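# Load two AA batteries into a remote's bay

## Task

Fit both AA batteries into the open battery compartment of the remote control, each with correct polarity and fully seated against its spring contact; the remote itself may be repositioned.

## Robot and tools

Robot: two arms, left_arm and right_arm, each ending in a parallel two-finger gripper. Fingers extend along the gripper's +z axis and the pads close along its y axis. The reported end_effector_position is the point between the pads, just under 1 cm back from the tips.

Frame: everything uses the scene frame. Its origin sits at table-top height, midway between the nominal arm bases, a little behind the near table edge. +x points out over the table, +z up, and left_arm is on the +y side (arm names do not match image left/right). Measured bases: left_arm near (+0.001, +0.266, -0.001) m, right_arm near (-0.006, -0.313, +0.003) m. Reported hand poses can be a few cm off, more when reaching far.

execute_actions(actions, cameras): actions is a list of actions; each action is up to 15 rows, one row per 1/30 s step, and a short action repeats its final row to fill 15 steps. Every row has 14 numbers in [-1, 1]: left_arm dx, dy, dz, rx, ry, rz, opening, then the same seven for right_arm. Both arms always appear. dx..rz are offsets, not poses: they are measured along scene axes from that arm's Hand target as it stood when the action began (not from the previous row), so sending the same offset again moves further. Scale: 1.0 = 0.6 m for dx/dy/dz and 180 degrees for the rotation vector rx/ry/rz, applied about the Hand target position. Six zeros re-requests the current Hand target. opening is absolute: +1 open (about 87 mm gap), +0.5 about 69 mm, 0 about 43 mm, -0.5 about 18 mm, -1 closed. An AA cell is roughly 14.5 mm across, so grip slightly below the grip_measured value read at first contact (about 0.04 below for full force). Always resend the gripper value you want kept; 0 is a real command (half open). cameras: names from cam_high, cam_low, cam_left_wrist, cam_right_wrist, or ["all"], or []; images come only when asked or when actions is empty. An unknown camera name invalidates the call.

move(target, speed, blend, opening_speed, blocking, cameras): drives each gripper on a straight line toward target, one 14-number row in the same layout and scale as above (offsets from the current Hand target), or a list of up to 15 such rows, all still measured from that same starting Hand target. speed is path top speed in m/s, 0.002 to 2.9, default 0.25 (rotation up to twice that in rad/s); one value or one per target. blend (m) rounds corners through intermediate targets; 0 stops at each. opening_speed (0.2 or more per second on the -1..+1 scale) ramps the fingers. blocking=false returns after about 0.5 s while motion continues. A whole move is capped at 10 s. Paths ignore obstacles and the other arm; faster means more overshoot and harder impacts, and aiming further beyond a contact presses harder. Avoid routing a path close to an arm's own base. The result adds a move: line, e.g. done (within 10 mm and 2 degrees), off_target, moving, held or fault, plus limits such as paced (pose clipped) or held (steps withheld).

wait(seconds 0 to 10, cameras): lets time pass holding commands; returns early if a running move ends. stop(cameras): brakes a running move. zoom_image(camera, region [x0, y0, x1, y1] pixels, at most 504x504): enlarges part of that camera's most recent image. finished_scene(scene): ends the scene with this scene's number; irreversible, so only call once both batteries are seated and stable with the robot released.

Results: per arm end_effector_position (m) and end_effector_quat_wxyz, Hand target (the commanded pose after clipping; next offsets start from it), grip_measured (on the opening scale, may be off by up to about 1 mm), Joint positions (last value gripper 0 closed to 1 open), Joint velocities, Joint torques (include arm weight; first three wrap at ±28 N m), Tool commands, motor temperatures. Grippers often stop short of the target or droop and tilt, especially far out; check and correct with a further offset. Small moves may not occur or may drift sideways. Orientation commands are clipped to 40 degrees from the measured one per step.

Cameras: cam_high and cam_low are fixed behind the arms; each arm has a wrist camera. Calibrations are approximate (fixed cameras may be shifted a few mm and degrees).

Cautions: don't drop batteries or release them while moving; don't let anything leave the table or rest off it; no slams or hard pushes; keep the arms, grippers and wrist cameras from touching each other (the clearance check does not protect grippers), and never close one gripper on the other's fingers. Watch the bar, plate and rail near the bases (up to about 3 cm high). An arm stopped by contact keeps pressing until you command it back past its gripper. Holding loads, stretched poses or pushing into unreachable poses heats motors: MOTOR HOT at 75 °C, fault and fold at 90 °C. Objects may occasionally be nudged by outside pushes. The scene keeps running while you deliberate, and moves continue then.

Each tool is called in YAML: its name, and indented under it one key for each argument.

## Session

execute_actions:
  actions: []

Scene clock: 0.00 s.
left_arm: end_effector_position=(+0.3631, +0.2859, +0.0241) grip_measured=+1.000 end_effector_quat_wxyz=(+0.564, -0.081, +0.815, +0.107) | right_arm: end_effector_position=(+0.3663, -0.3214, +0.0353) grip_measured=+1.000 end_effector_quat_wxyz=(+0.552, +0.022, +0.832, -0.044)
Joint positions: left_arm=[-0.095 1.585 0.28 0.964 -0.372 -0.062 1] | right_arm=[0.033 1.558 0.344 0.822 0.138 0.002 1]
Joint velocities: within noise
Joint torques (N m): no reading
Motor temperatures (°C): left_arm=[23 21 24 21 19 20 19] | right_arm=[23 21 27 20 19 21 22]
Heat: left arm: 24 °C; right arm: 27 °C.
Hand target: left_arm +0.3638, +0.2862, +0.0258; +0.565, -0.081, +0.814, +0.108 | right_arm +0.3704, -0.3211, +0.0420; +0.561, +0.023, +0.826, -0.043
Tool commands: left_gripper/opening=+1.0 right_gripper/opening=+1.0

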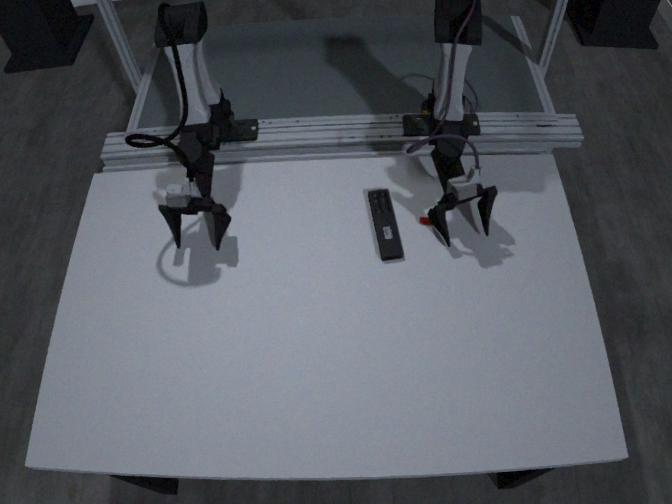

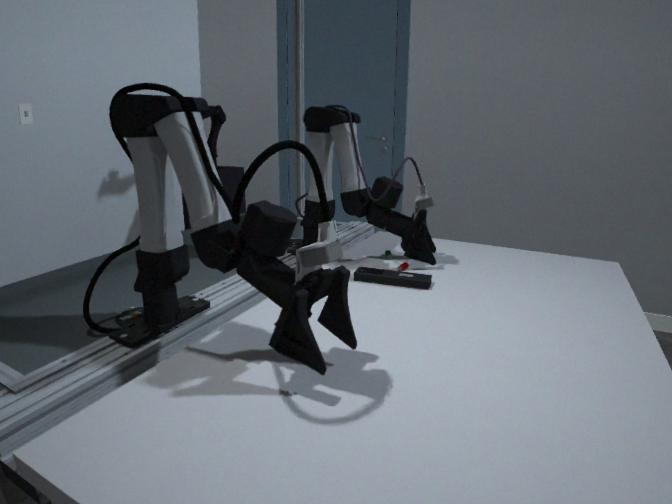

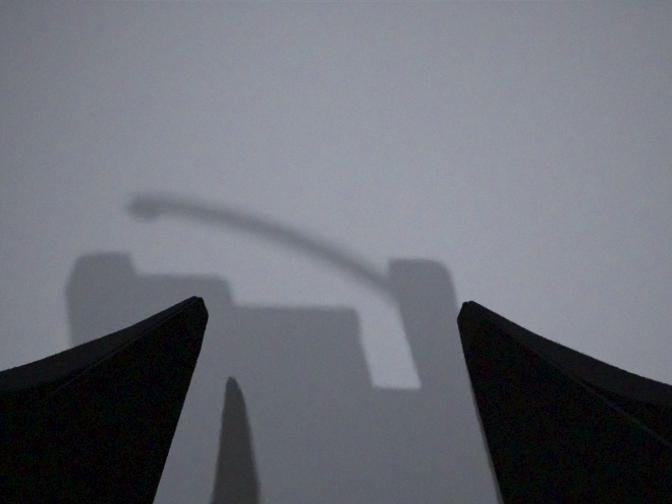

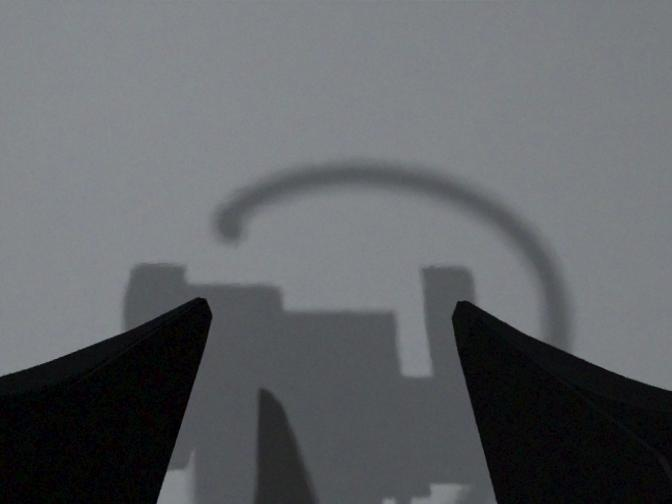

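zoom_image:
  camera: "cam_high"
  region: [340, 160, 500, 280]

zoom_image:
  camera: "cam_low"
  region: [330, 220, 460, 310]

Scaled by 3.150.

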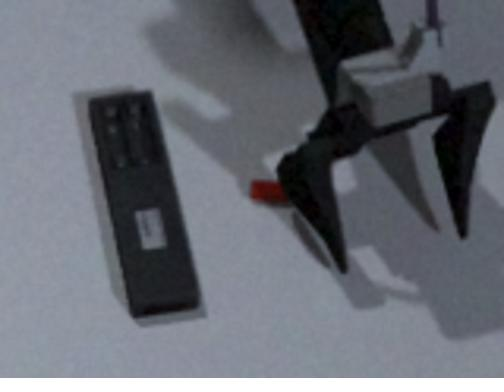

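Scaled by 3.877.

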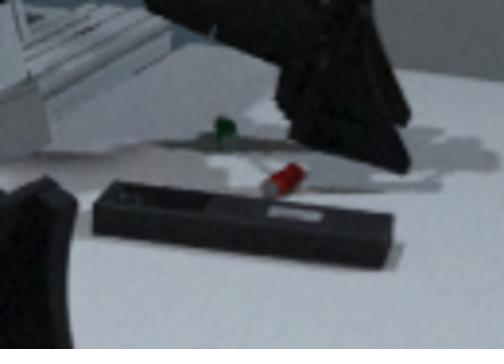

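move:
  target:
    - [0,0,0.15,0,0,0,1,0,0,0,0,0,0,1]
    - [-0.18,-0.17,0.31,-0.0442,0.1352,-0.0746,1,0,0,0,0,0,0,1]
  blend: [0.05,0]
  speed: 0.3
  cameras: ["all"]

Scene clock: 89.90 s.
left_arm: end_effector_position=(+0.2578, +0.1887, +0.2057) grip_measured=+1.000 end_effector_quat_wxyz=(+0.384, -0.002, +0.923, +0.010) | right_arm: end_effector_position=(+0.3663, -0.3214, +0.0353) grip_measured=+1.000 end_effector_quat_wxyz=(+0.552, +0.022, +0.832, -0.044)
Joint positions: left_arm=[-0.453 1.005 1.103 -0.907 -0.351 -0.34 1] | right_arm=[0.033 1.558 0.344 0.822 0.138 0.002 1]
Joint torques (N m): left_arm=[-1.01 -1.61 8.35 1.54 0.01 -0.14] | right_arm=[0.28 -6.26 5.94 2.22 0.03 0.06]
Motor temperatures (°C): left_arm=[23 23 26 27 19 20 19] | right_arm=[23 25 29 26 19 21 22]
Heat: left arm: 27 °C; right arm: 29 °C.
Hand target: left_arm +0.2558, +0.1842, +0.2119; +0.383, +0.000, +0.924, +0.000 | right_arm +0.3704, -0.3211, +0.0420; +0.561, +0.023, +0.826, -0.043
Off the commanded pose: left_arm 0.008 m, 1 deg | right_arm 0.008 m, 1 deg.
move: done; blend cut to 0.045 m at target 1
camera_calibration:
cam_left_wrist: T_world_to_cam=[[0.0266902, -0.999504, -0.016714, 0.18459], [-0.998236, -0.027536, 0.0526044, 0.275003], [-0.0530386, 0.0152805, -0.998476, 0.360657], [0, 0, 0, 1]] pos_world=[0.28872, 0.18656, 0.348726]

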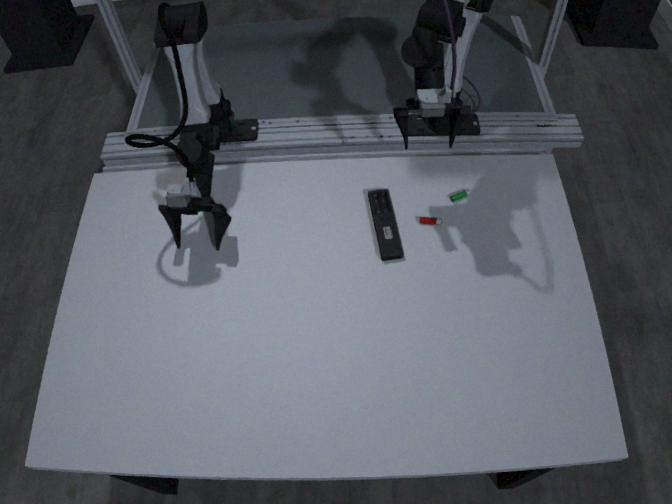

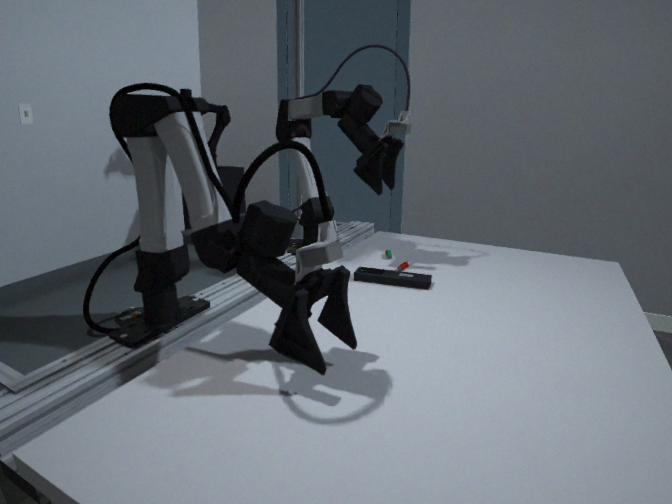

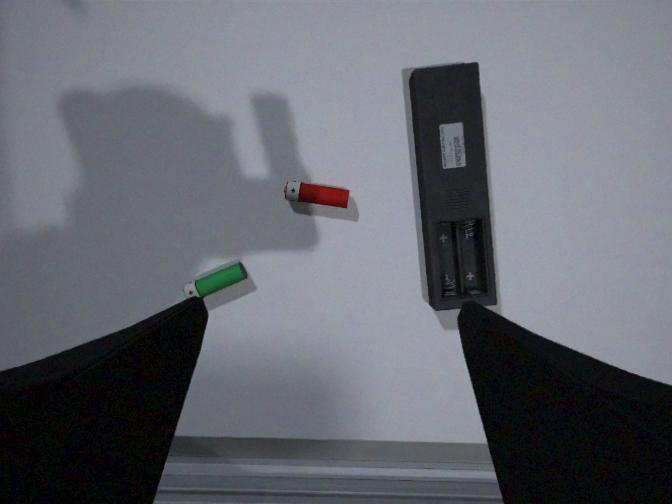

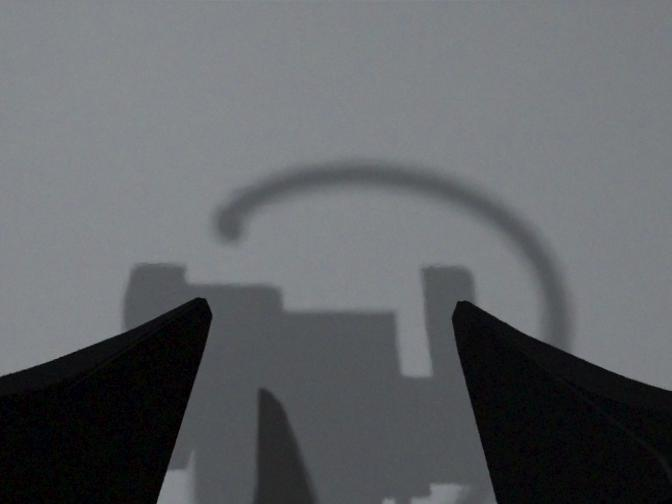

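Excellent view. Zoom in.

zoom_image:
  camera: "cam_left_wrist"
  region: [390, 200, 530, 320]

zoom_image:
  camera: "cam_left_wrist"
  region: [170, 160, 370, 310]

Scaled by 3.600.

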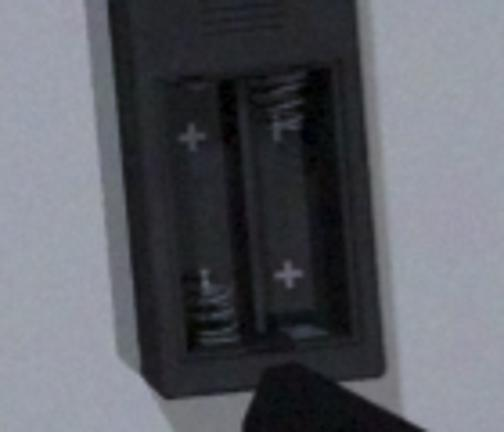

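Scaled by 2.520.

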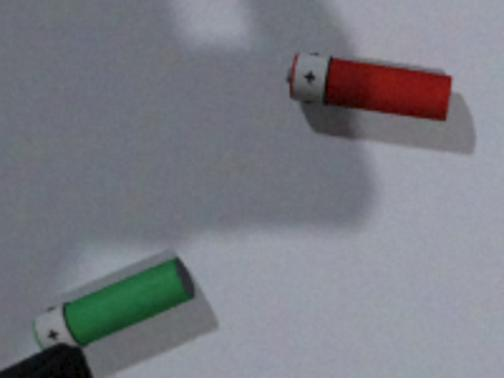

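move:
  target: [0,-0.149,-0.225,0,0,0,1,0,0,0,0,0,0,1]
  speed: 0.2
  cameras: ["cam_left_wrist","cam_low","cam_high"]

zoom_image:
  camera: "cam_left_wrist"
  region: [210, 200, 460, 400]

Scene clock: 220.60 s.
left_arm: end_effector_position=(+0.2560, +0.0948, +0.0797) grip_measured=+1.000 end_effector_quat_wxyz=(+0.380, +0.002, +0.925, -0.004) | right_arm: end_effector_position=(+0.3663, -0.3214, +0.0353) grip_measured=+1.000 end_effector_quat_wxyz=(+0.552, +0.022, +0.832, -0.044)
Joint positions: left_arm=[-0.808 1.255 0.766 -0.447 -0.55 -0.642 1] | right_arm=[0.033 1.558 0.344 0.822 0.138 0.002 1]
Joint torques (N m): left_arm=[-1.02 -3.66 5.22 1.68 -0.49 -0.15] | right_arm=[0.28 -6.26 5.93 2.22 0.02 0.06]
Motor temperatures (°C): left_arm=[23 21 34 29 19 20 19] | right_arm=[23 25 29 29 19 21 22]
Heat: left arm: 34 °C; right arm: 29 °C.
Hand target: left_arm +0.2558, +0.0949, +0.0769; +0.383, -0.001, +0.924, +0.000 | right_arm +0.3704, -0.3211, +0.0421; +0.561, +0.023, +0.826, -0.043
Off the commanded pose: left_arm 0.003 m, 1 deg | right_arm 0.008 m, 1 deg.
move: done
camera_calibration:
cam_left_wrist: T_world_to_cam=[[0.00829237, -0.999951, 0.00548298, 0.0917027], [-0.997981, -0.0079305, 0.0630164, 0.274503], [-0.0629698, -0.00599446, -0.997997, 0.240803], [0, 0, 0, 1]] pos_world=[0.288352, 0.0953186, 0.22252]
Images, in order (width x height): cam_high 672x504, cam_low 672x504, cam_left_wrist 672x504.

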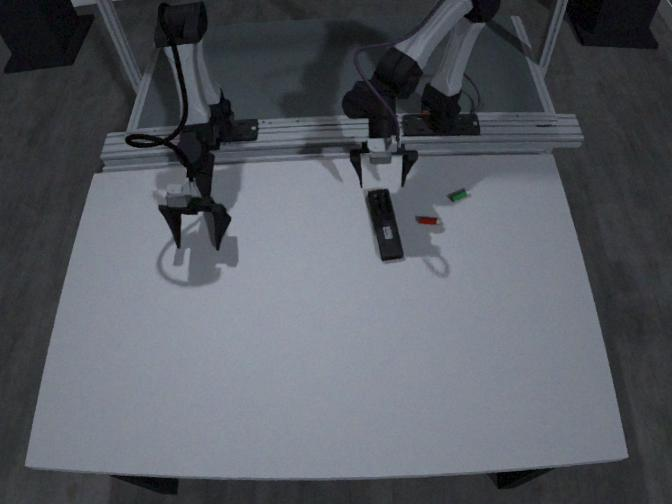

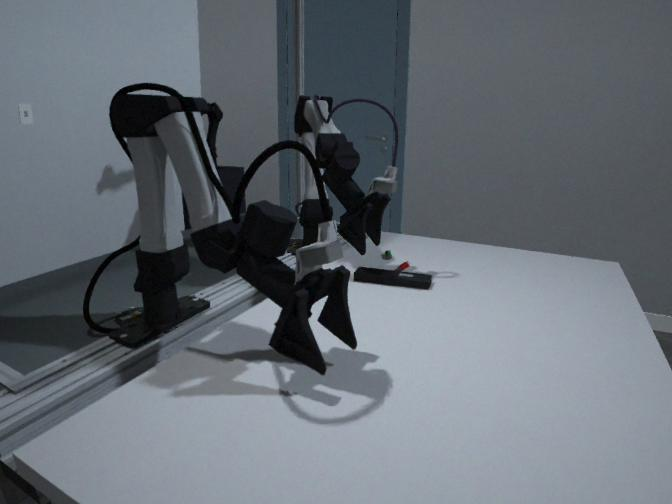

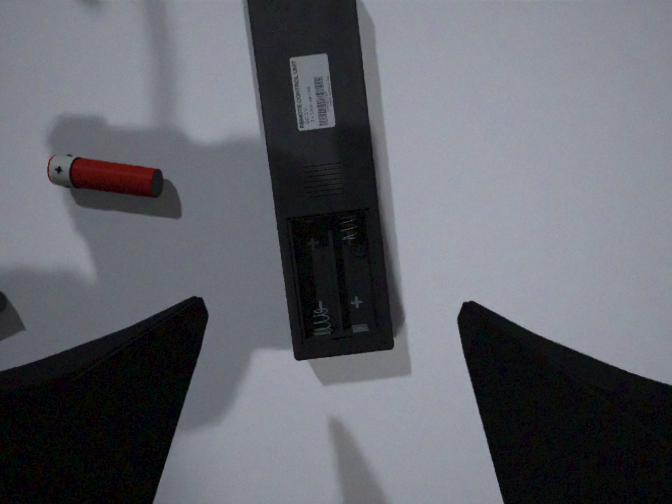

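Scaled by 2.016.

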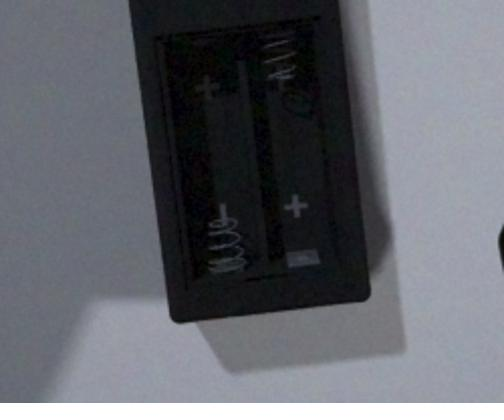

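move:
  target: [0,0,-0.01,0,0.25,0,1,0,0,0,0,0,0,1]
  speed: 0.25
  cameras: ["cam_left_wrist","cam_low"]

zoom_image:
  camera: "cam_left_wrist"
  region: [230, 180, 450, 360]

Scene clock: 242.67 s.
left_arm: end_effector_position=(+0.2550, +0.0956, +0.0677) grip_measured=+1.000 end_effector_quat_wxyz=(+0.008, -0.001, +1.000, +0.004) | right_arm: end_effector_position=(+0.3663, -0.3214, +0.0352) grip_measured=+1.000 end_effector_quat_wxyz=(+0.552, +0.022, +0.832, -0.044)
Joint positions: left_arm=[-0.516 1.791 1.393 -1.125 -0.023 -0.537 1] | right_arm=[0.033 1.558 0.344 0.821 0.138 0.002 1]
Joint torques (N m): left_arm=[0.51 -7.64 7.45 0.34 0.14 0.04] | right_arm=[0.25 -6.26 5.96 2.22 0.03 0.07]
Heat: left arm: 33 °C; right arm: 29 °C.
Hand target: left_arm +0.2558, +0.0949, +0.0708; +0.001, +0.000, +1.000, +0.000 | right_arm +0.3704, -0.3211, +0.0420; +0.561, +0.023, +0.826, -0.043
Off the commanded pose: left_arm 0.003 m, 1 deg | right_arm 0.008 m, 1 deg.
move: done
camera_calibration:
cam_left_wrist: T_world_to_cam=[[0.0142778, -0.999731, -0.01829, 0.0926], [-0.678204, -0.0231237, 0.73451, 0.148681], [-0.734735, 0.00191721, -0.678351, 0.37768], [0, 0, 0, 1]] pos_world=[0.377009, 0.0952891, 0.148686]
Images, in order (width x height): cam_low 672x504, cam_left_wrist 672x504.

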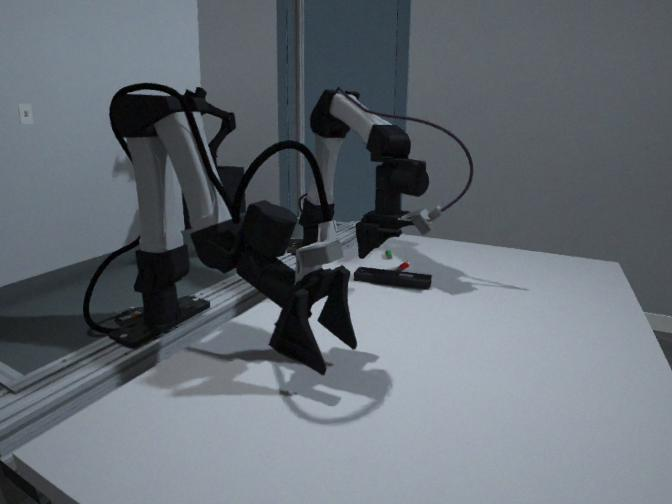

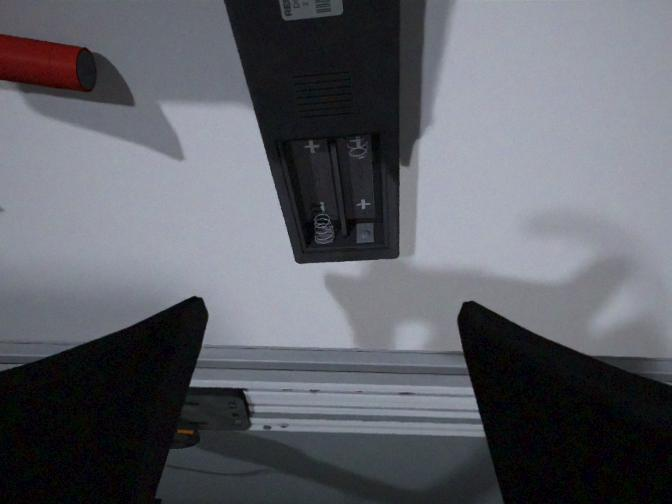

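Scaled by 2.291.

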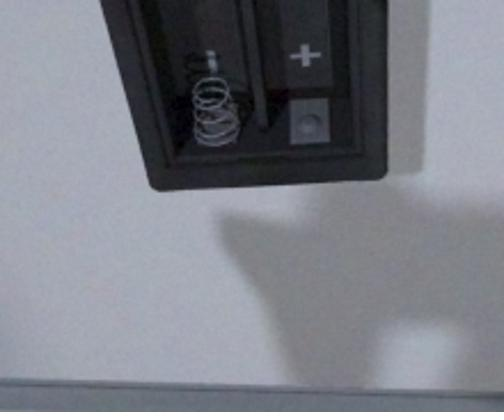

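zoom_image:
  camera: "cam_left_wrist"
  region: [270, 125, 410, 265]

Scaled by 3.600.

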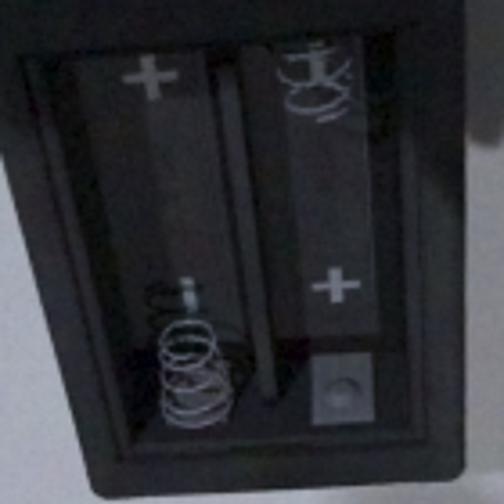

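move:
  target:
    - [0,0,0.12,0,0,0,1,0,0,0,0,0,0,1]
    - [0.0992,0.2052,0.04,0,0,0.462,1,0,0,0,0,0,0,1]
  blend: [0.04,0]
  speed: 0.3
  cameras: ["cam_left_wrist","cam_low"]

Scene clock: 348.67 s.
left_arm: end_effector_position=(+0.3149, +0.2181, +0.0882) grip_measured=+1.000 end_effector_quat_wxyz=(-0.007, -0.657, +0.753, +0.015) | right_arm: end_effector_position=(+0.3663, -0.3214, +0.0352) grip_measured=+1.000 end_effector_quat_wxyz=(+0.552, +0.022, +0.832, -0.044)
Joint positions: left_arm=[0.002 1.739 1.406 -1.233 0 -1.451 1] | right_arm=[0.033 1.558 0.344 0.821 0.138 0.002 1]
Joint torques (N m): left_arm=[0.46 -10.85 4.31 0.53 0.08 -0.15] | right_arm=[0.27 -6.28 5.94 2.22 0.02 0.06]
Motor temperatures (°C): left_arm=[23 29 35 24 19 20 19] | right_arm=[23 25 30 30 19 21 22]
Heat: left arm: 35 °C; right arm: 30 °C.
Hand target: left_arm +0.3154, +0.2180, +0.0948; +0.000, -0.664, +0.748, +0.001 | right_arm +0.3704, -0.3211, +0.0420; +0.561, +0.023, +0.826, -0.043
Off the commanded pose: left_arm 0.007 m, 2 deg | right_arm 0.008 m, 1 deg.
move: done; blend cut to 0.036 m at target 1
camera_calibration:
cam_left_wrist: T_world_to_cam=[[0.991381, -0.124278, -0.0414608, -0.282054], [-0.0533027, -0.671708, 0.738896, 0.121374], [-0.119678, -0.730318, -0.672542, 0.400827], [0, 0, 0, 1]] pos_world=[0.334063, 0.339206, 0.168196]
Images, in order (width x height): cam_low 672x504, cam_left_wrist 672x504.

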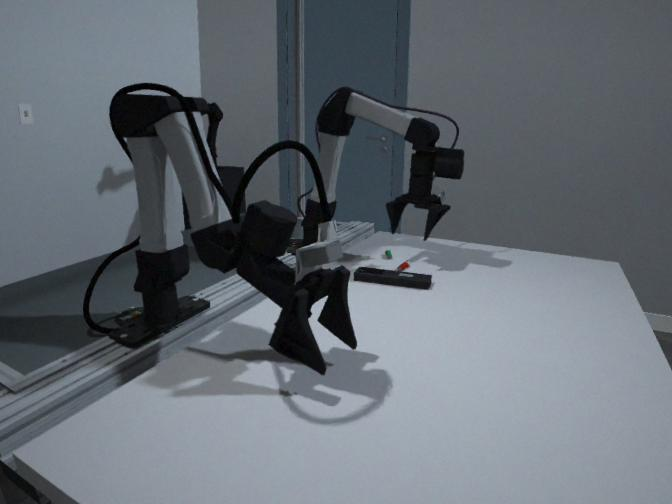

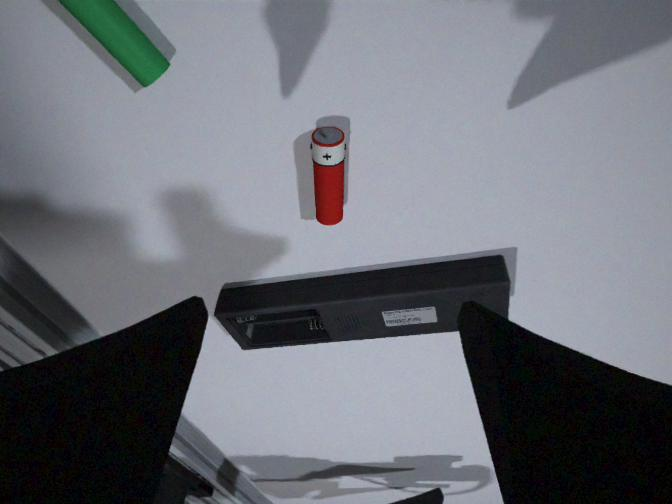

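move:
  target: [0,0.008,-0.083,-0.004,-0.0095,0,1,0,0,0,0,0,0,1]
  speed: 0.15
  cameras: ["cam_left_wrist"]

Scene clock: 360.07 s.
left_arm: end_effector_position=(+0.3160, +0.2221, +0.0441) grip_measured=+1.000 end_effector_quat_wxyz=(+0.008, -0.663, +0.748, -0.006) | right_arm: end_effector_position=(+0.3663, -0.3214, +0.0352) grip_measured=+1.000 end_effector_quat_wxyz=(+0.552, +0.022, +0.832, -0.044)
Joint positions: left_arm=[0.02 1.731 1.216 -1.001 0.011 -1.45 1] | right_arm=[0.033 1.558 0.344 0.821 0.138 0.002 1]
Joint torques (N m): left_arm=[0.81 -8.84 4.23 0.63 0.11 0.03] | right_arm=[0.29 -6.26 5.96 2.22 0.03 0.06]
Heat: left arm: 33 °C; right arm: 30 °C.
Hand target: left_arm +0.3153, +0.2228, +0.0450; +0.007, -0.664, +0.748, -0.014 | right_arm +0.3704, -0.3211, +0.0420; +0.561, +0.023, +0.826, -0.043
Off the commanded pose: left_arm 0.001 m, 1 deg | right_arm 0.008 m, 1 deg.
move: done
camera_calibration:
cam_left_wrist: T_world_to_cam=[[0.994024, -0.108767, 0.00924519, -0.290975], [-0.0795875, -0.664169, 0.743334, 0.163121], [-0.0747099, -0.739628, -0.668856, 0.361842], [0, 0, 0, 1]] pos_world=[0.329252, 0.344319, 0.123457]
Images, in order (width x height): cam_left_wrist 672x504.

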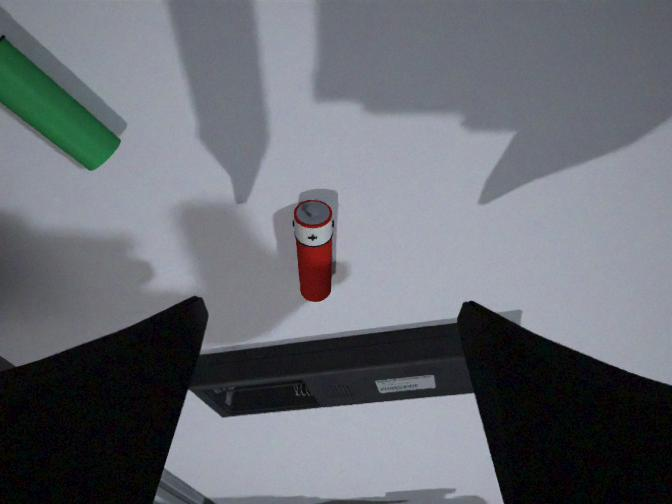

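move:
  target: [-0.0092,0.0078,-0.0542,0,0.003,0,1,0,0,0,0,0,0,1]
  speed: 0.08
  cameras: ["cam_left_wrist"]

Scene clock: 375.03 s.
left_arm: end_effector_position=(+0.3116, +0.2265, +0.0168) grip_measured=+1.000 end_effector_quat_wxyz=(+0.011, -0.663, +0.748, -0.009) | right_arm: end_effector_position=(+0.3663, -0.3214, +0.0352) grip_measured=+1.000 end_effector_quat_wxyz=(+0.552, +0.022, +0.832, -0.044)
Joint positions: left_arm=[0.033 1.746 1.118 -0.88 0.013 -1.436 1] | right_arm=[0.033 1.558 0.344 0.821 0.138 0.002 1]
Joint torques (N m): left_arm=[0.83 -7.02 4.25 0.66 0.11 0.03] | right_arm=[0.28 -6.27 5.96 2.22 0.03 0.07]
Heat: left arm: 32 °C; right arm: 30 °C.
Hand target: left_arm +0.3098, +0.2275, +0.0125; +0.004, -0.664, +0.748, -0.011 | right_arm +0.3704, -0.3211, +0.0420; +0.561, +0.023, +0.826, -0.043
Off the commanded pose: left_arm 0.005 m, 1 deg | right_arm 0.008 m, 1 deg.
move: done
camera_calibration:
cam_left_wrist: T_world_to_cam=[[0.993857, -0.10929, 0.0174115, -0.285798], [-0.0860237, -0.663938, 0.742823, 0.187989], [-0.0696229, -0.739758, -0.669261, 0.345034], [0, 0, 0, 1]] pos_world=[0.324237, 0.34882, 0.0962514]
Images, in order (width x height): cam_left_wrist 672x504.

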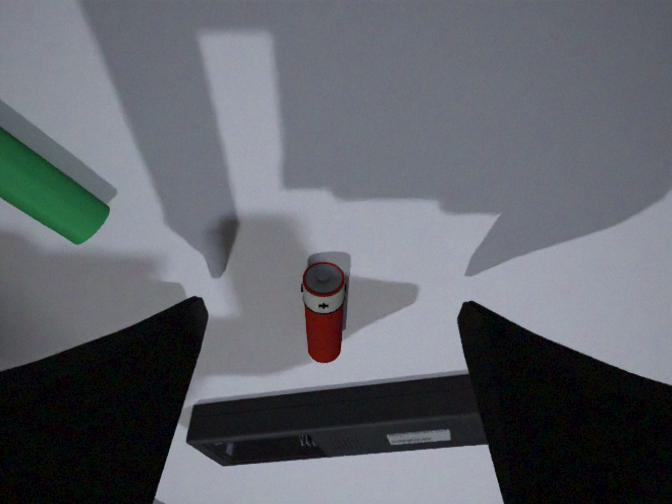

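move:
  target: [-0.0075,-0.002,-0.0095,0,0.002,0,1,0,0,0,0,0,0,1]
  speed: 0.05
  cameras: ["cam_left_wrist"]

Scene clock: 385.57 s.
left_arm: end_effector_position=(+0.3077, +0.2266, +0.0112) grip_measured=+1.000 end_effector_quat_wxyz=(+0.009, -0.663, +0.748, -0.007) | right_arm: end_effector_position=(+0.3663, -0.3214, +0.0352) grip_measured=+1.000 end_effector_quat_wxyz=(+0.552, +0.022, +0.832, -0.044)
Joint positions: left_arm=[0.033 1.746 1.094 -0.861 0.013 -1.436 1] | right_arm=[0.033 1.558 0.344 0.821 0.138 0.002 1]
Joint torques (N m): left_arm=[0.43 -7.04 4.07 0.65 0.11 -0.01] | right_arm=[0.27 -6.27 5.96 2.22 0.03 0.07]
Heat: left arm: 32 °C; right arm: 30 °C.
Hand target: left_arm +0.3054, +0.2263, +0.0068; +0.002, -0.664, +0.748, -0.009 | right_arm +0.3704, -0.3211, +0.0420; +0.561, +0.023, +0.826, -0.043
Off the commanded pose: left_arm 0.005 m, 1 deg | right_arm 0.008 m, 1 deg.
move: done
camera_calibration:
cam_left_wrist: T_world_to_cam=[[0.993952, -0.109141, 0.0121267, -0.281835], [-0.0819684, -0.663903, 0.743313, 0.190563], [-0.0730747, -0.739812, -0.668834, 0.342066], [0, 0, 0, 1]] pos_world=[0.320747, 0.34882, 0.0905549]
Images, in order (width x height): cam_left_wrist 672x504.

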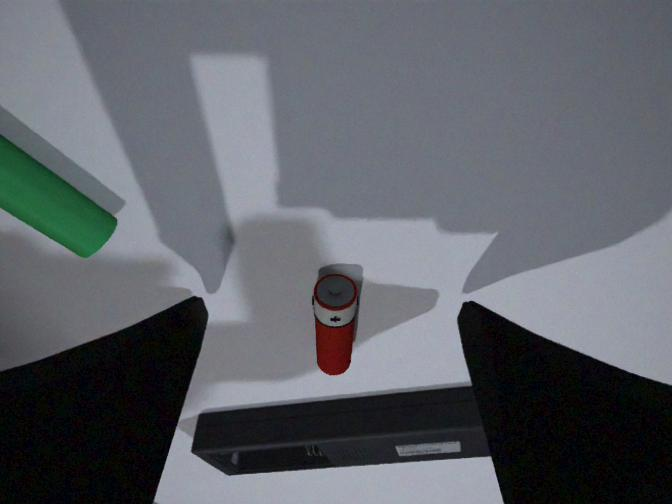

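move:
  target: [0,0,0,0,0,0,-0.68,0,0,0,0,0,0,1]
  opening_speed: 1.0
  speed: 0.05
  cameras: ["cam_left_wrist"]

Scene clock: 394.50 s.
left_arm: end_effector_position=(+0.3079, +0.2266, +0.0112) grip_measured=-0.593 end_effector_quat_wxyz=(+0.009, -0.663, +0.748, -0.007) | right_arm: end_effector_position=(+0.3663, -0.3214, +0.0352) grip_measured=+1.000 end_effector_quat_wxyz=(+0.552, +0.022, +0.832, -0.044)
Joint positions: left_arm=[0.033 1.746 1.094 -0.861 0.013 -1.436 0.203] | right_arm=[0.033 1.558 0.344 0.821 0.138 0.002 1]
Joint torques (N m): left_arm=[0.4 -7.04 4.07 0.64 0.1 -0.01] | right_arm=[0.29 -6.27 5.96 2.23 0.02 0.07]
Heat: left arm: 31 °C; right arm: 30 °C.
Hand target: left_arm +0.3054, +0.2263, +0.0068; +0.002, -0.664, +0.748, -0.009 | right_arm +0.3704, -0.3211, +0.0420; +0.561, +0.023, +0.826, -0.043
Off the commanded pose: left_arm 0.005 m, 1 deg | right_arm 0.008 m, 1 deg.
move: done
camera_calibration:
cam_left_wrist: T_world_to_cam=[[0.993933, -0.109233, 0.0128373, -0.281959], [-0.082558, -0.663862, 0.743284, 0.190749], [-0.0726688, -0.739835, -0.668852, 0.341953], [0, 0, 0, 1]] pos_world=[0.320845, 0.34882, 0.0905544]
Images, in order (width x height): cam_left_wrist 672x504.

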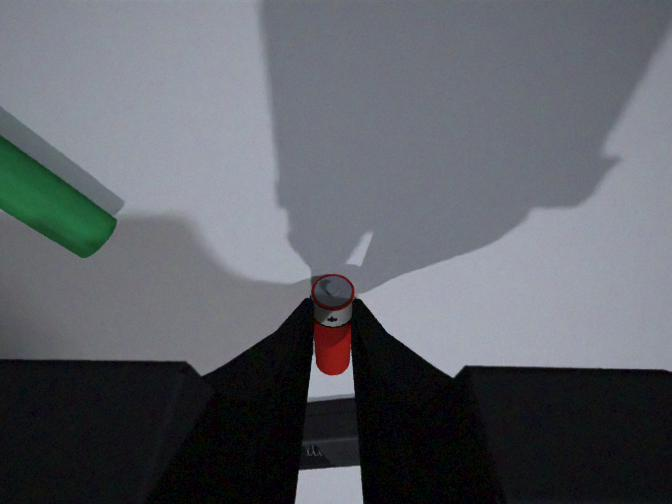

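move:
  target:
    - [0,0,0.13,0,0,0,-0.68,0,0,0,0,0,0,1]
    - [-0.0355,-0.2048,0.14,0.064,-0.0627,-0.4141,-0.68,0,0,0,0,0,0,1]
  blend: [0.04,0]
  speed: 0.2
  cameras: ["cam_left_wrist","cam_low"]

Scene clock: 424.40 s.
left_arm: end_effector_position=(+0.2750, +0.1073, +0.0807) grip_measured=-0.593 end_effector_quat_wxyz=(+0.102, -0.076, +0.992, +0.008) | right_arm: end_effector_position=(+0.3663, -0.3214, +0.0352) grip_measured=+1.000 end_effector_quat_wxyz=(+0.552, +0.022, +0.832, -0.044)
Joint positions: left_arm=[-0.501 1.668 1.309 -1.013 -0.134 -0.66 0.203] | right_arm=[0.033 1.558 0.344 0.821 0.138 0.002 1]
Joint torques (N m): left_arm=[-0.85 -8.87 7.76 0.97 -0.3 0.05] | right_arm=[0.28 -6.24 5.97 2.23 0.02 0.06]
Heat: left arm: 31 °C; right arm: 30 °C.
Hand target: left_arm +0.2841, +0.1034, +0.0908; +0.126, -0.070, +0.990, +0.001 | right_arm +0.3704, -0.3211, +0.0420; +0.561, +0.023, +0.826, -0.043
Off the commanded pose: left_arm 0.014 m, 3 deg | right_arm 0.008 m, 1 deg.
move: off_target (left_arm); blend cut to 0.039 m at target 1
camera_calibration:
cam_left_wrist: T_world_to_cam=[[0.164467, -0.986353, -0.00758631, 0.0606165], [-0.792664, -0.13674, 0.594126, 0.208024], [-0.587055, -0.0917007, -0.804336, 0.3807], [0, 0, 0, 1]] pos_world=[0.378416, 0.123145, 0.183078]
Images, in order (width x height): cam_low 672x504, cam_left_wrist 672x504.

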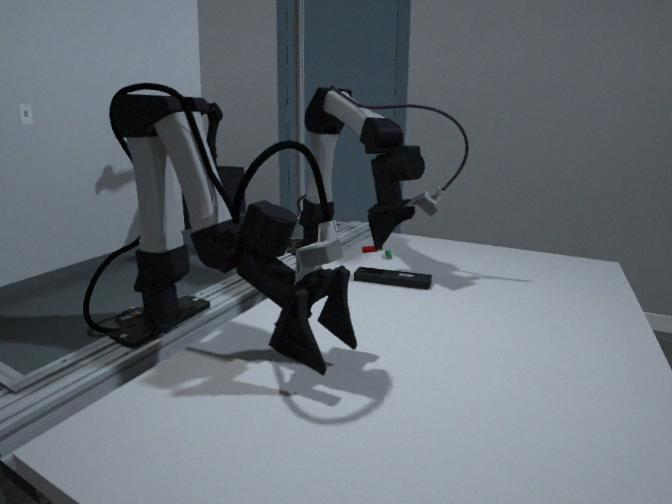

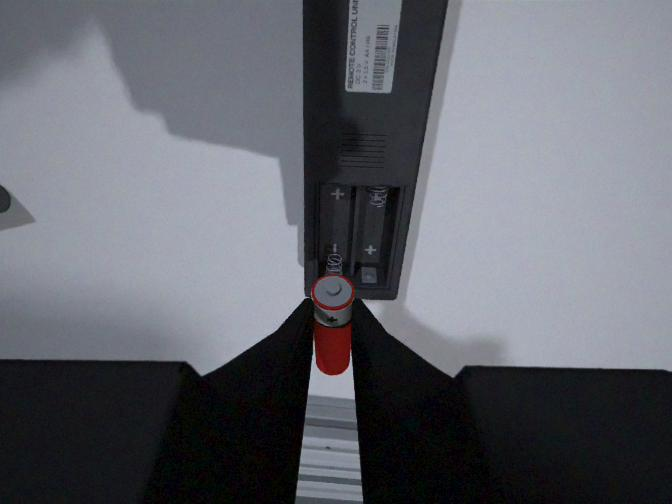

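zoom_image:
  camera: "cam_left_wrist"
  region: [280, 170, 430, 390]

Scaled by 2.291.

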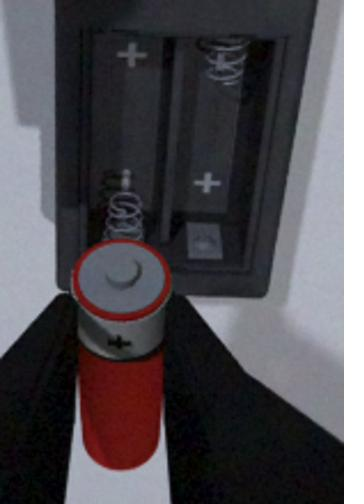

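move:
  target: [-0.0102,0.0027,-0.0747,0.0051,-0.0329,-0.0067,-0.68,0,0,0,0,0,0,1]
  speed: 0.1
  cameras: ["cam_left_wrist","cam_low"]

zoom_image:
  camera: "cam_left_wrist"
  region: [250, 220, 430, 400]

Scene clock: 459.83 s.
left_arm: end_effector_position=(+0.2771, +0.1052, +0.0407) grip_measured=-0.594 end_effector_quat_wxyz=(+0.162, -0.063, +0.985, +0.006) | right_arm: end_effector_position=(+0.3663, -0.3214, +0.0352) grip_measured=+1.000 end_effector_quat_wxyz=(+0.552, +0.022, +0.832, -0.044)
Joint positions: left_arm=[-0.542 1.625 1.088 -0.736 -0.205 -0.66 0.203] | right_arm=[0.033 1.558 0.344 0.821 0.138 0.002 1]
Joint torques (N m): left_arm=[-1.07 -9.72 4.64 1.19 -0.35 -0.01] | right_arm=[0.27 -6.27 5.96 2.23 0.03 0.06]
Heat: left arm: 35 °C; right arm: 30 °C.
Hand target: left_arm +0.2779, +0.1050, +0.0459; +0.178, -0.059, +0.982, +0.004 | right_arm +0.3704, -0.3211, +0.0420; +0.561, +0.023, +0.826, -0.043
Off the commanded pose: left_arm 0.005 m, 2 deg | right_arm 0.008 m, 1 deg.
move: done
camera_calibration:
cam_left_wrist: T_world_to_cam=[[0.138996, -0.990289, 0.00271753, 0.0650406], [-0.861468, -0.119561, 0.493536, 0.254413], [-0.488418, -0.0709406, -0.869721, 0.322787], [0, 0, 0, 1]] pos_world=[0.367784, 0.117726, 0.154996]
Images, in order (width x height): cam_low 672x504, cam_left_wrist 672x504.

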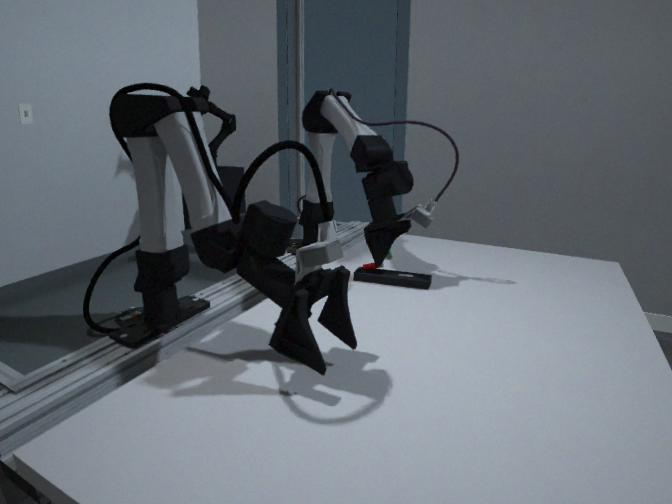

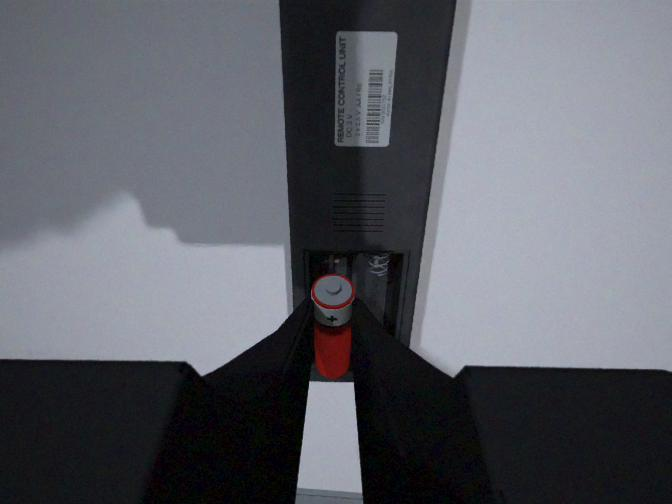

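Scaled by 2.800.

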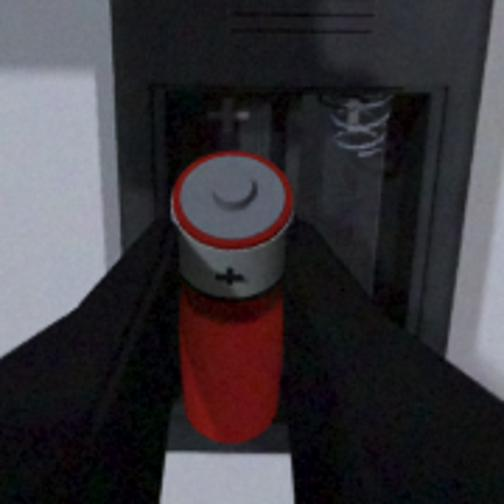

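move:
  target: [0.005,0.001,-0.0085,0,0,0,-0.68,0,0,0,0,0,0,1]
  speed: 0.05
  cameras: ["cam_left_wrist"]

zoom_image:
  camera: "cam_left_wrist"
  region: [250, 220, 430, 400]

Scene clock: 493.03 s.
left_arm: end_effector_position=(+0.2799, +0.1036, +0.0397) grip_measured=-0.594 end_effector_quat_wxyz=(+0.168, -0.062, +0.984, +0.002) | right_arm: end_effector_position=(+0.3663, -0.3214, +0.0352) grip_measured=+1.000 end_effector_quat_wxyz=(+0.552, +0.022, +0.832, -0.044)
Joint positions: left_arm=[-0.542 1.625 1.082 -0.714 -0.205 -0.657 0.203] | right_arm=[0.033 1.558 0.344 0.821 0.138 0.002 1]
Joint torques (N m): left_arm=[-0.36 -8.42 4.68 1.21 -0.32 0.04] | right_arm=[0.28 -6.23 5.97 2.21 0.03 0.06]
Heat: left arm: 32 °C; right arm: 31 °C.
Hand target: left_arm +0.2809, +0.1057, +0.0408; +0.177, -0.059, +0.982, +0.004 | right_arm +0.3704, -0.3211, +0.0420; +0.561, +0.023, +0.826, -0.043
Off the commanded pose: left_arm 0.003 m, 1 deg | right_arm 0.008 m, 1 deg.
move: done
camera_calibration:
cam_left_wrist: T_world_to_cam=[[0.136459, -0.990578, 0.0115993, 0.0633687], [-0.868007, -0.113915, 0.483308, 0.258811], [-0.477433, -0.0760202, -0.875373, 0.32079], [0, 0, 0, 1]] pos_world=[0.369159, 0.116641, 0.154991]
Images, in order (width x height): cam_left_wrist 672x504.

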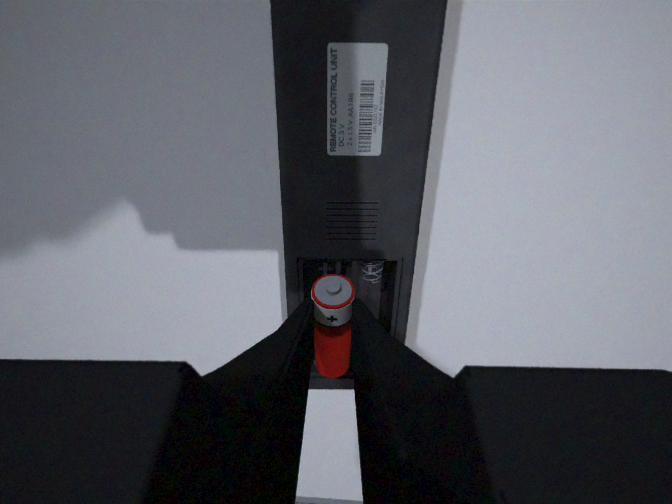

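Scaled by 2.800.

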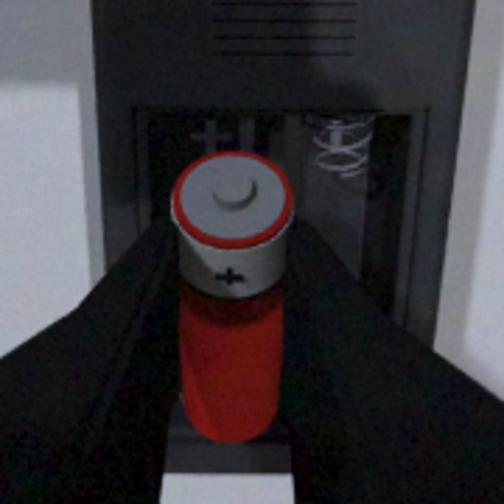

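move:
  target: [-0.001,0.0045,0.0,0,0,0,-0.68,0,0,0,0,0,0,1]
  speed: 0.05
  cameras: ["cam_left_wrist"]

zoom_image:
  camera: "cam_left_wrist"
  region: [250, 220, 430, 400]

Scene clock: 500.97 s.
left_arm: end_effector_position=(+0.2793, +0.1041, +0.0383) grip_measured=-0.594 end_effector_quat_wxyz=(+0.168, -0.060, +0.984, +0.002) | right_arm: end_effector_position=(+0.3663, -0.3214, +0.0352) grip_measured=+1.000 end_effector_quat_wxyz=(+0.552, +0.022, +0.832, -0.044)
Joint positions: left_arm=[-0.542 1.625 1.076 -0.709 -0.205 -0.652 0.203] | right_arm=[0.033 1.558 0.344 0.821 0.138 0.002 1]
Joint torques (N m): left_arm=[0.34 -9.05 4.46 1.18 -0.3 0.05] | right_arm=[0.28 -6.24 5.93 2.22 0.03 0.06]
Heat: left arm: 32 °C; right arm: 31 °C.
Hand target: left_arm +0.2803, +0.1083, +0.0409; +0.178, -0.059, +0.982, +0.004 | right_arm +0.3704, -0.3211, +0.0420; +0.561, +0.023, +0.826, -0.043
Off the commanded pose: left_arm 0.005 m, 1 deg | right_arm 0.008 m, 1 deg.
move: done
camera_calibration:
cam_left_wrist: T_world_to_cam=[[0.131885, -0.991219, 0.00951998, 0.0654302], [-0.868167, -0.110866, 0.483731, 0.258684], [-0.478428, -0.0720615, -0.875165, 0.319195], [0, 0, 0, 1]] pos_world=[0.368664, 0.116537, 0.153592]
Images, in order (width x height): cam_left_wrist 672x504.

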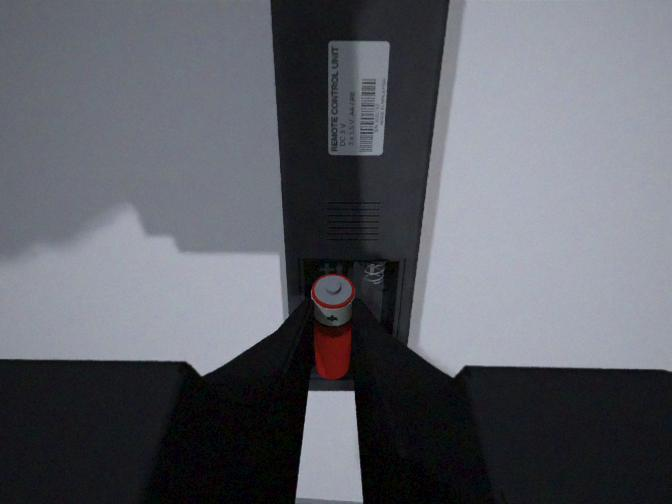

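Scaled by 2.800.

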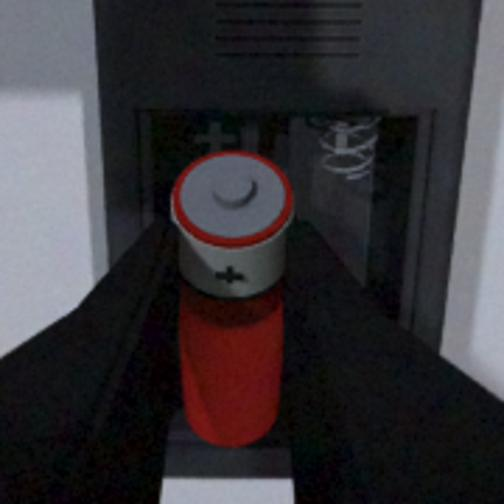

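move:
  target: [0,0.011,0.0,0,0,0,-0.68,0,0,0,0,0,0,1]
  speed: 0.03
  cameras: ["cam_left_wrist"]

zoom_image:
  camera: "cam_left_wrist"
  region: [250, 220, 430, 400]

Scene clock: 514.87 s.
left_arm: end_effector_position=(+0.2800, +0.1102, +0.0378) grip_measured=-0.594 end_effector_quat_wxyz=(+0.170, -0.059, +0.984, +0.004) | right_arm: end_effector_position=(+0.3663, -0.3214, +0.0352) grip_measured=+1.000 end_effector_quat_wxyz=(+0.552, +0.022, +0.832, -0.044)
Joint positions: left_arm=[-0.527 1.614 1.061 -0.701 -0.205 -0.635 0.203] | right_arm=[0.033 1.558 0.344 0.821 0.138 0.002 1]
Joint torques (N m): left_arm=[0.68 -9.25 4.41 1.15 -0.23 0.07] | right_arm=[0.28 -6.26 5.96 2.23 0.03 0.06]
Heat: left arm: 31 °C; right arm: 31 °C.
Hand target: left_arm +0.2803, +0.1150, +0.0409; +0.178, -0.059, +0.982, +0.004 | right_arm +0.3704, -0.3211, +0.0420; +0.561, +0.023, +0.826, -0.043
Off the commanded pose: left_arm 0.006 m, 1 deg | right_arm 0.008 m, 1 deg.
move: done
camera_calibration:
cam_left_wrist: T_world_to_cam=[[0.131617, -0.99128, 0.00636464, 0.0716261], [-0.869919, -0.11242, 0.480211, 0.261041], [-0.475308, -0.0687405, -0.87713, 0.318317], [0, 0, 0, 1]] pos_world=[0.368956, 0.122229, 0.153395]
Images, in order (width x height): cam_left_wrist 672x504.

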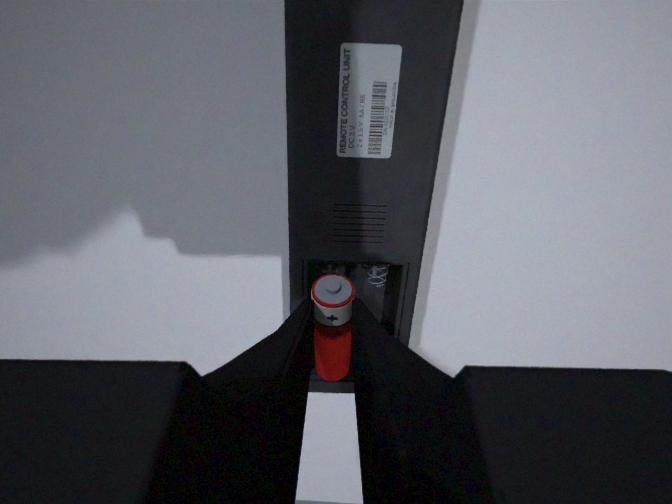

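Scaled by 2.800.

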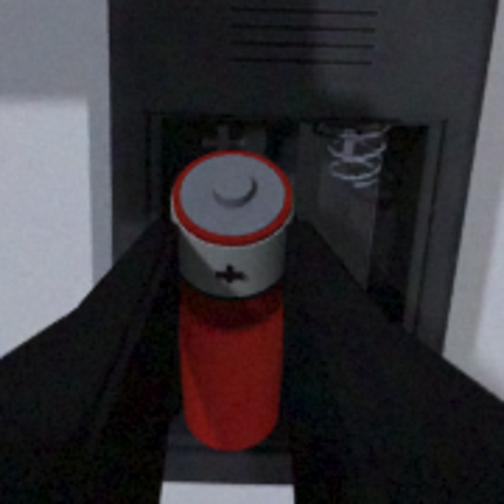

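move:
  target: [0,0.0,0.03,0,0,-0.011,-0.68,0,0,0,0,0,0,1]
  speed: 0.05
  cameras: ["cam_left_wrist"]

zoom_image:
  camera: "cam_left_wrist"
  region: [250, 220, 430, 400]

Scene clock: 566.47 s.
left_arm: end_effector_position=(+0.2756, +0.1144, +0.0455) grip_measured=-0.594 end_effector_quat_wxyz=(+0.167, -0.040, +0.985, +0.009) | right_arm: end_effector_position=(+0.3663, -0.3214, +0.0352) grip_measured=+1.000 end_effector_quat_wxyz=(+0.552, +0.022, +0.832, -0.044)
Joint positions: left_arm=[-0.527 1.592 1.07 -0.738 -0.205 -0.596 0.203] | right_arm=[0.033 1.558 0.344 0.821 0.138 0.002 1]
Joint torques (N m): left_arm=[0.83 -9.24 7.82 0.86 -0.1 0.04] | right_arm=[0.27 -6.26 5.97 2.22 0.02 0.07]
Heat: left arm: 33 °C; right arm: 31 °C.
Hand target: left_arm +0.2804, +0.1149, +0.0590; +0.178, -0.042, +0.983, +0.001 | right_arm +0.3704, -0.3211, +0.0420; +0.561, +0.023, +0.826, -0.043
Off the commanded pose: left_arm 0.014 m, 2 deg | right_arm 0.008 m, 1 deg.
move: off_target (left_arm)
camera_calibration:
cam_left_wrist: T_world_to_cam=[[0.0951839, -0.995406, -0.0103344, 0.0875913], [-0.870578, -0.0882728, 0.484048, 0.251284], [-0.482737, -0.0370767, -0.87498, 0.321647], [0, 0, 0, 1]] pos_world=[0.365695, 0.121296, 0.160706]
Images, in order (width x height): cam_left_wrist 672x504.

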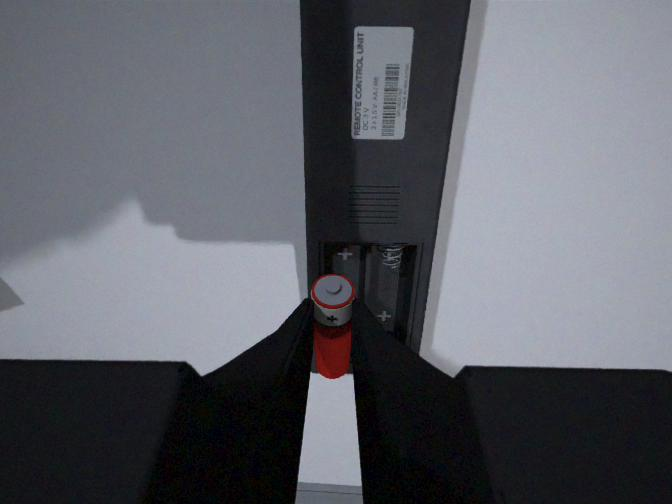

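Scaled by 2.800.

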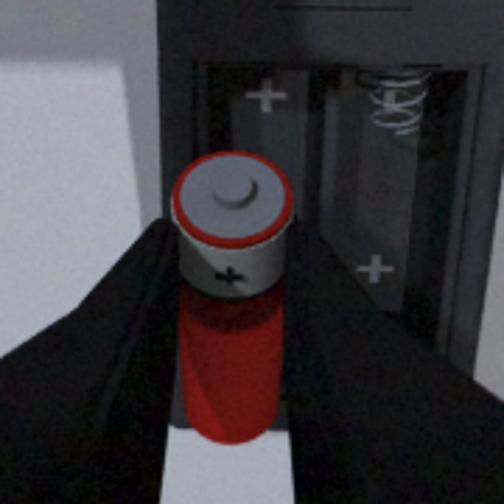

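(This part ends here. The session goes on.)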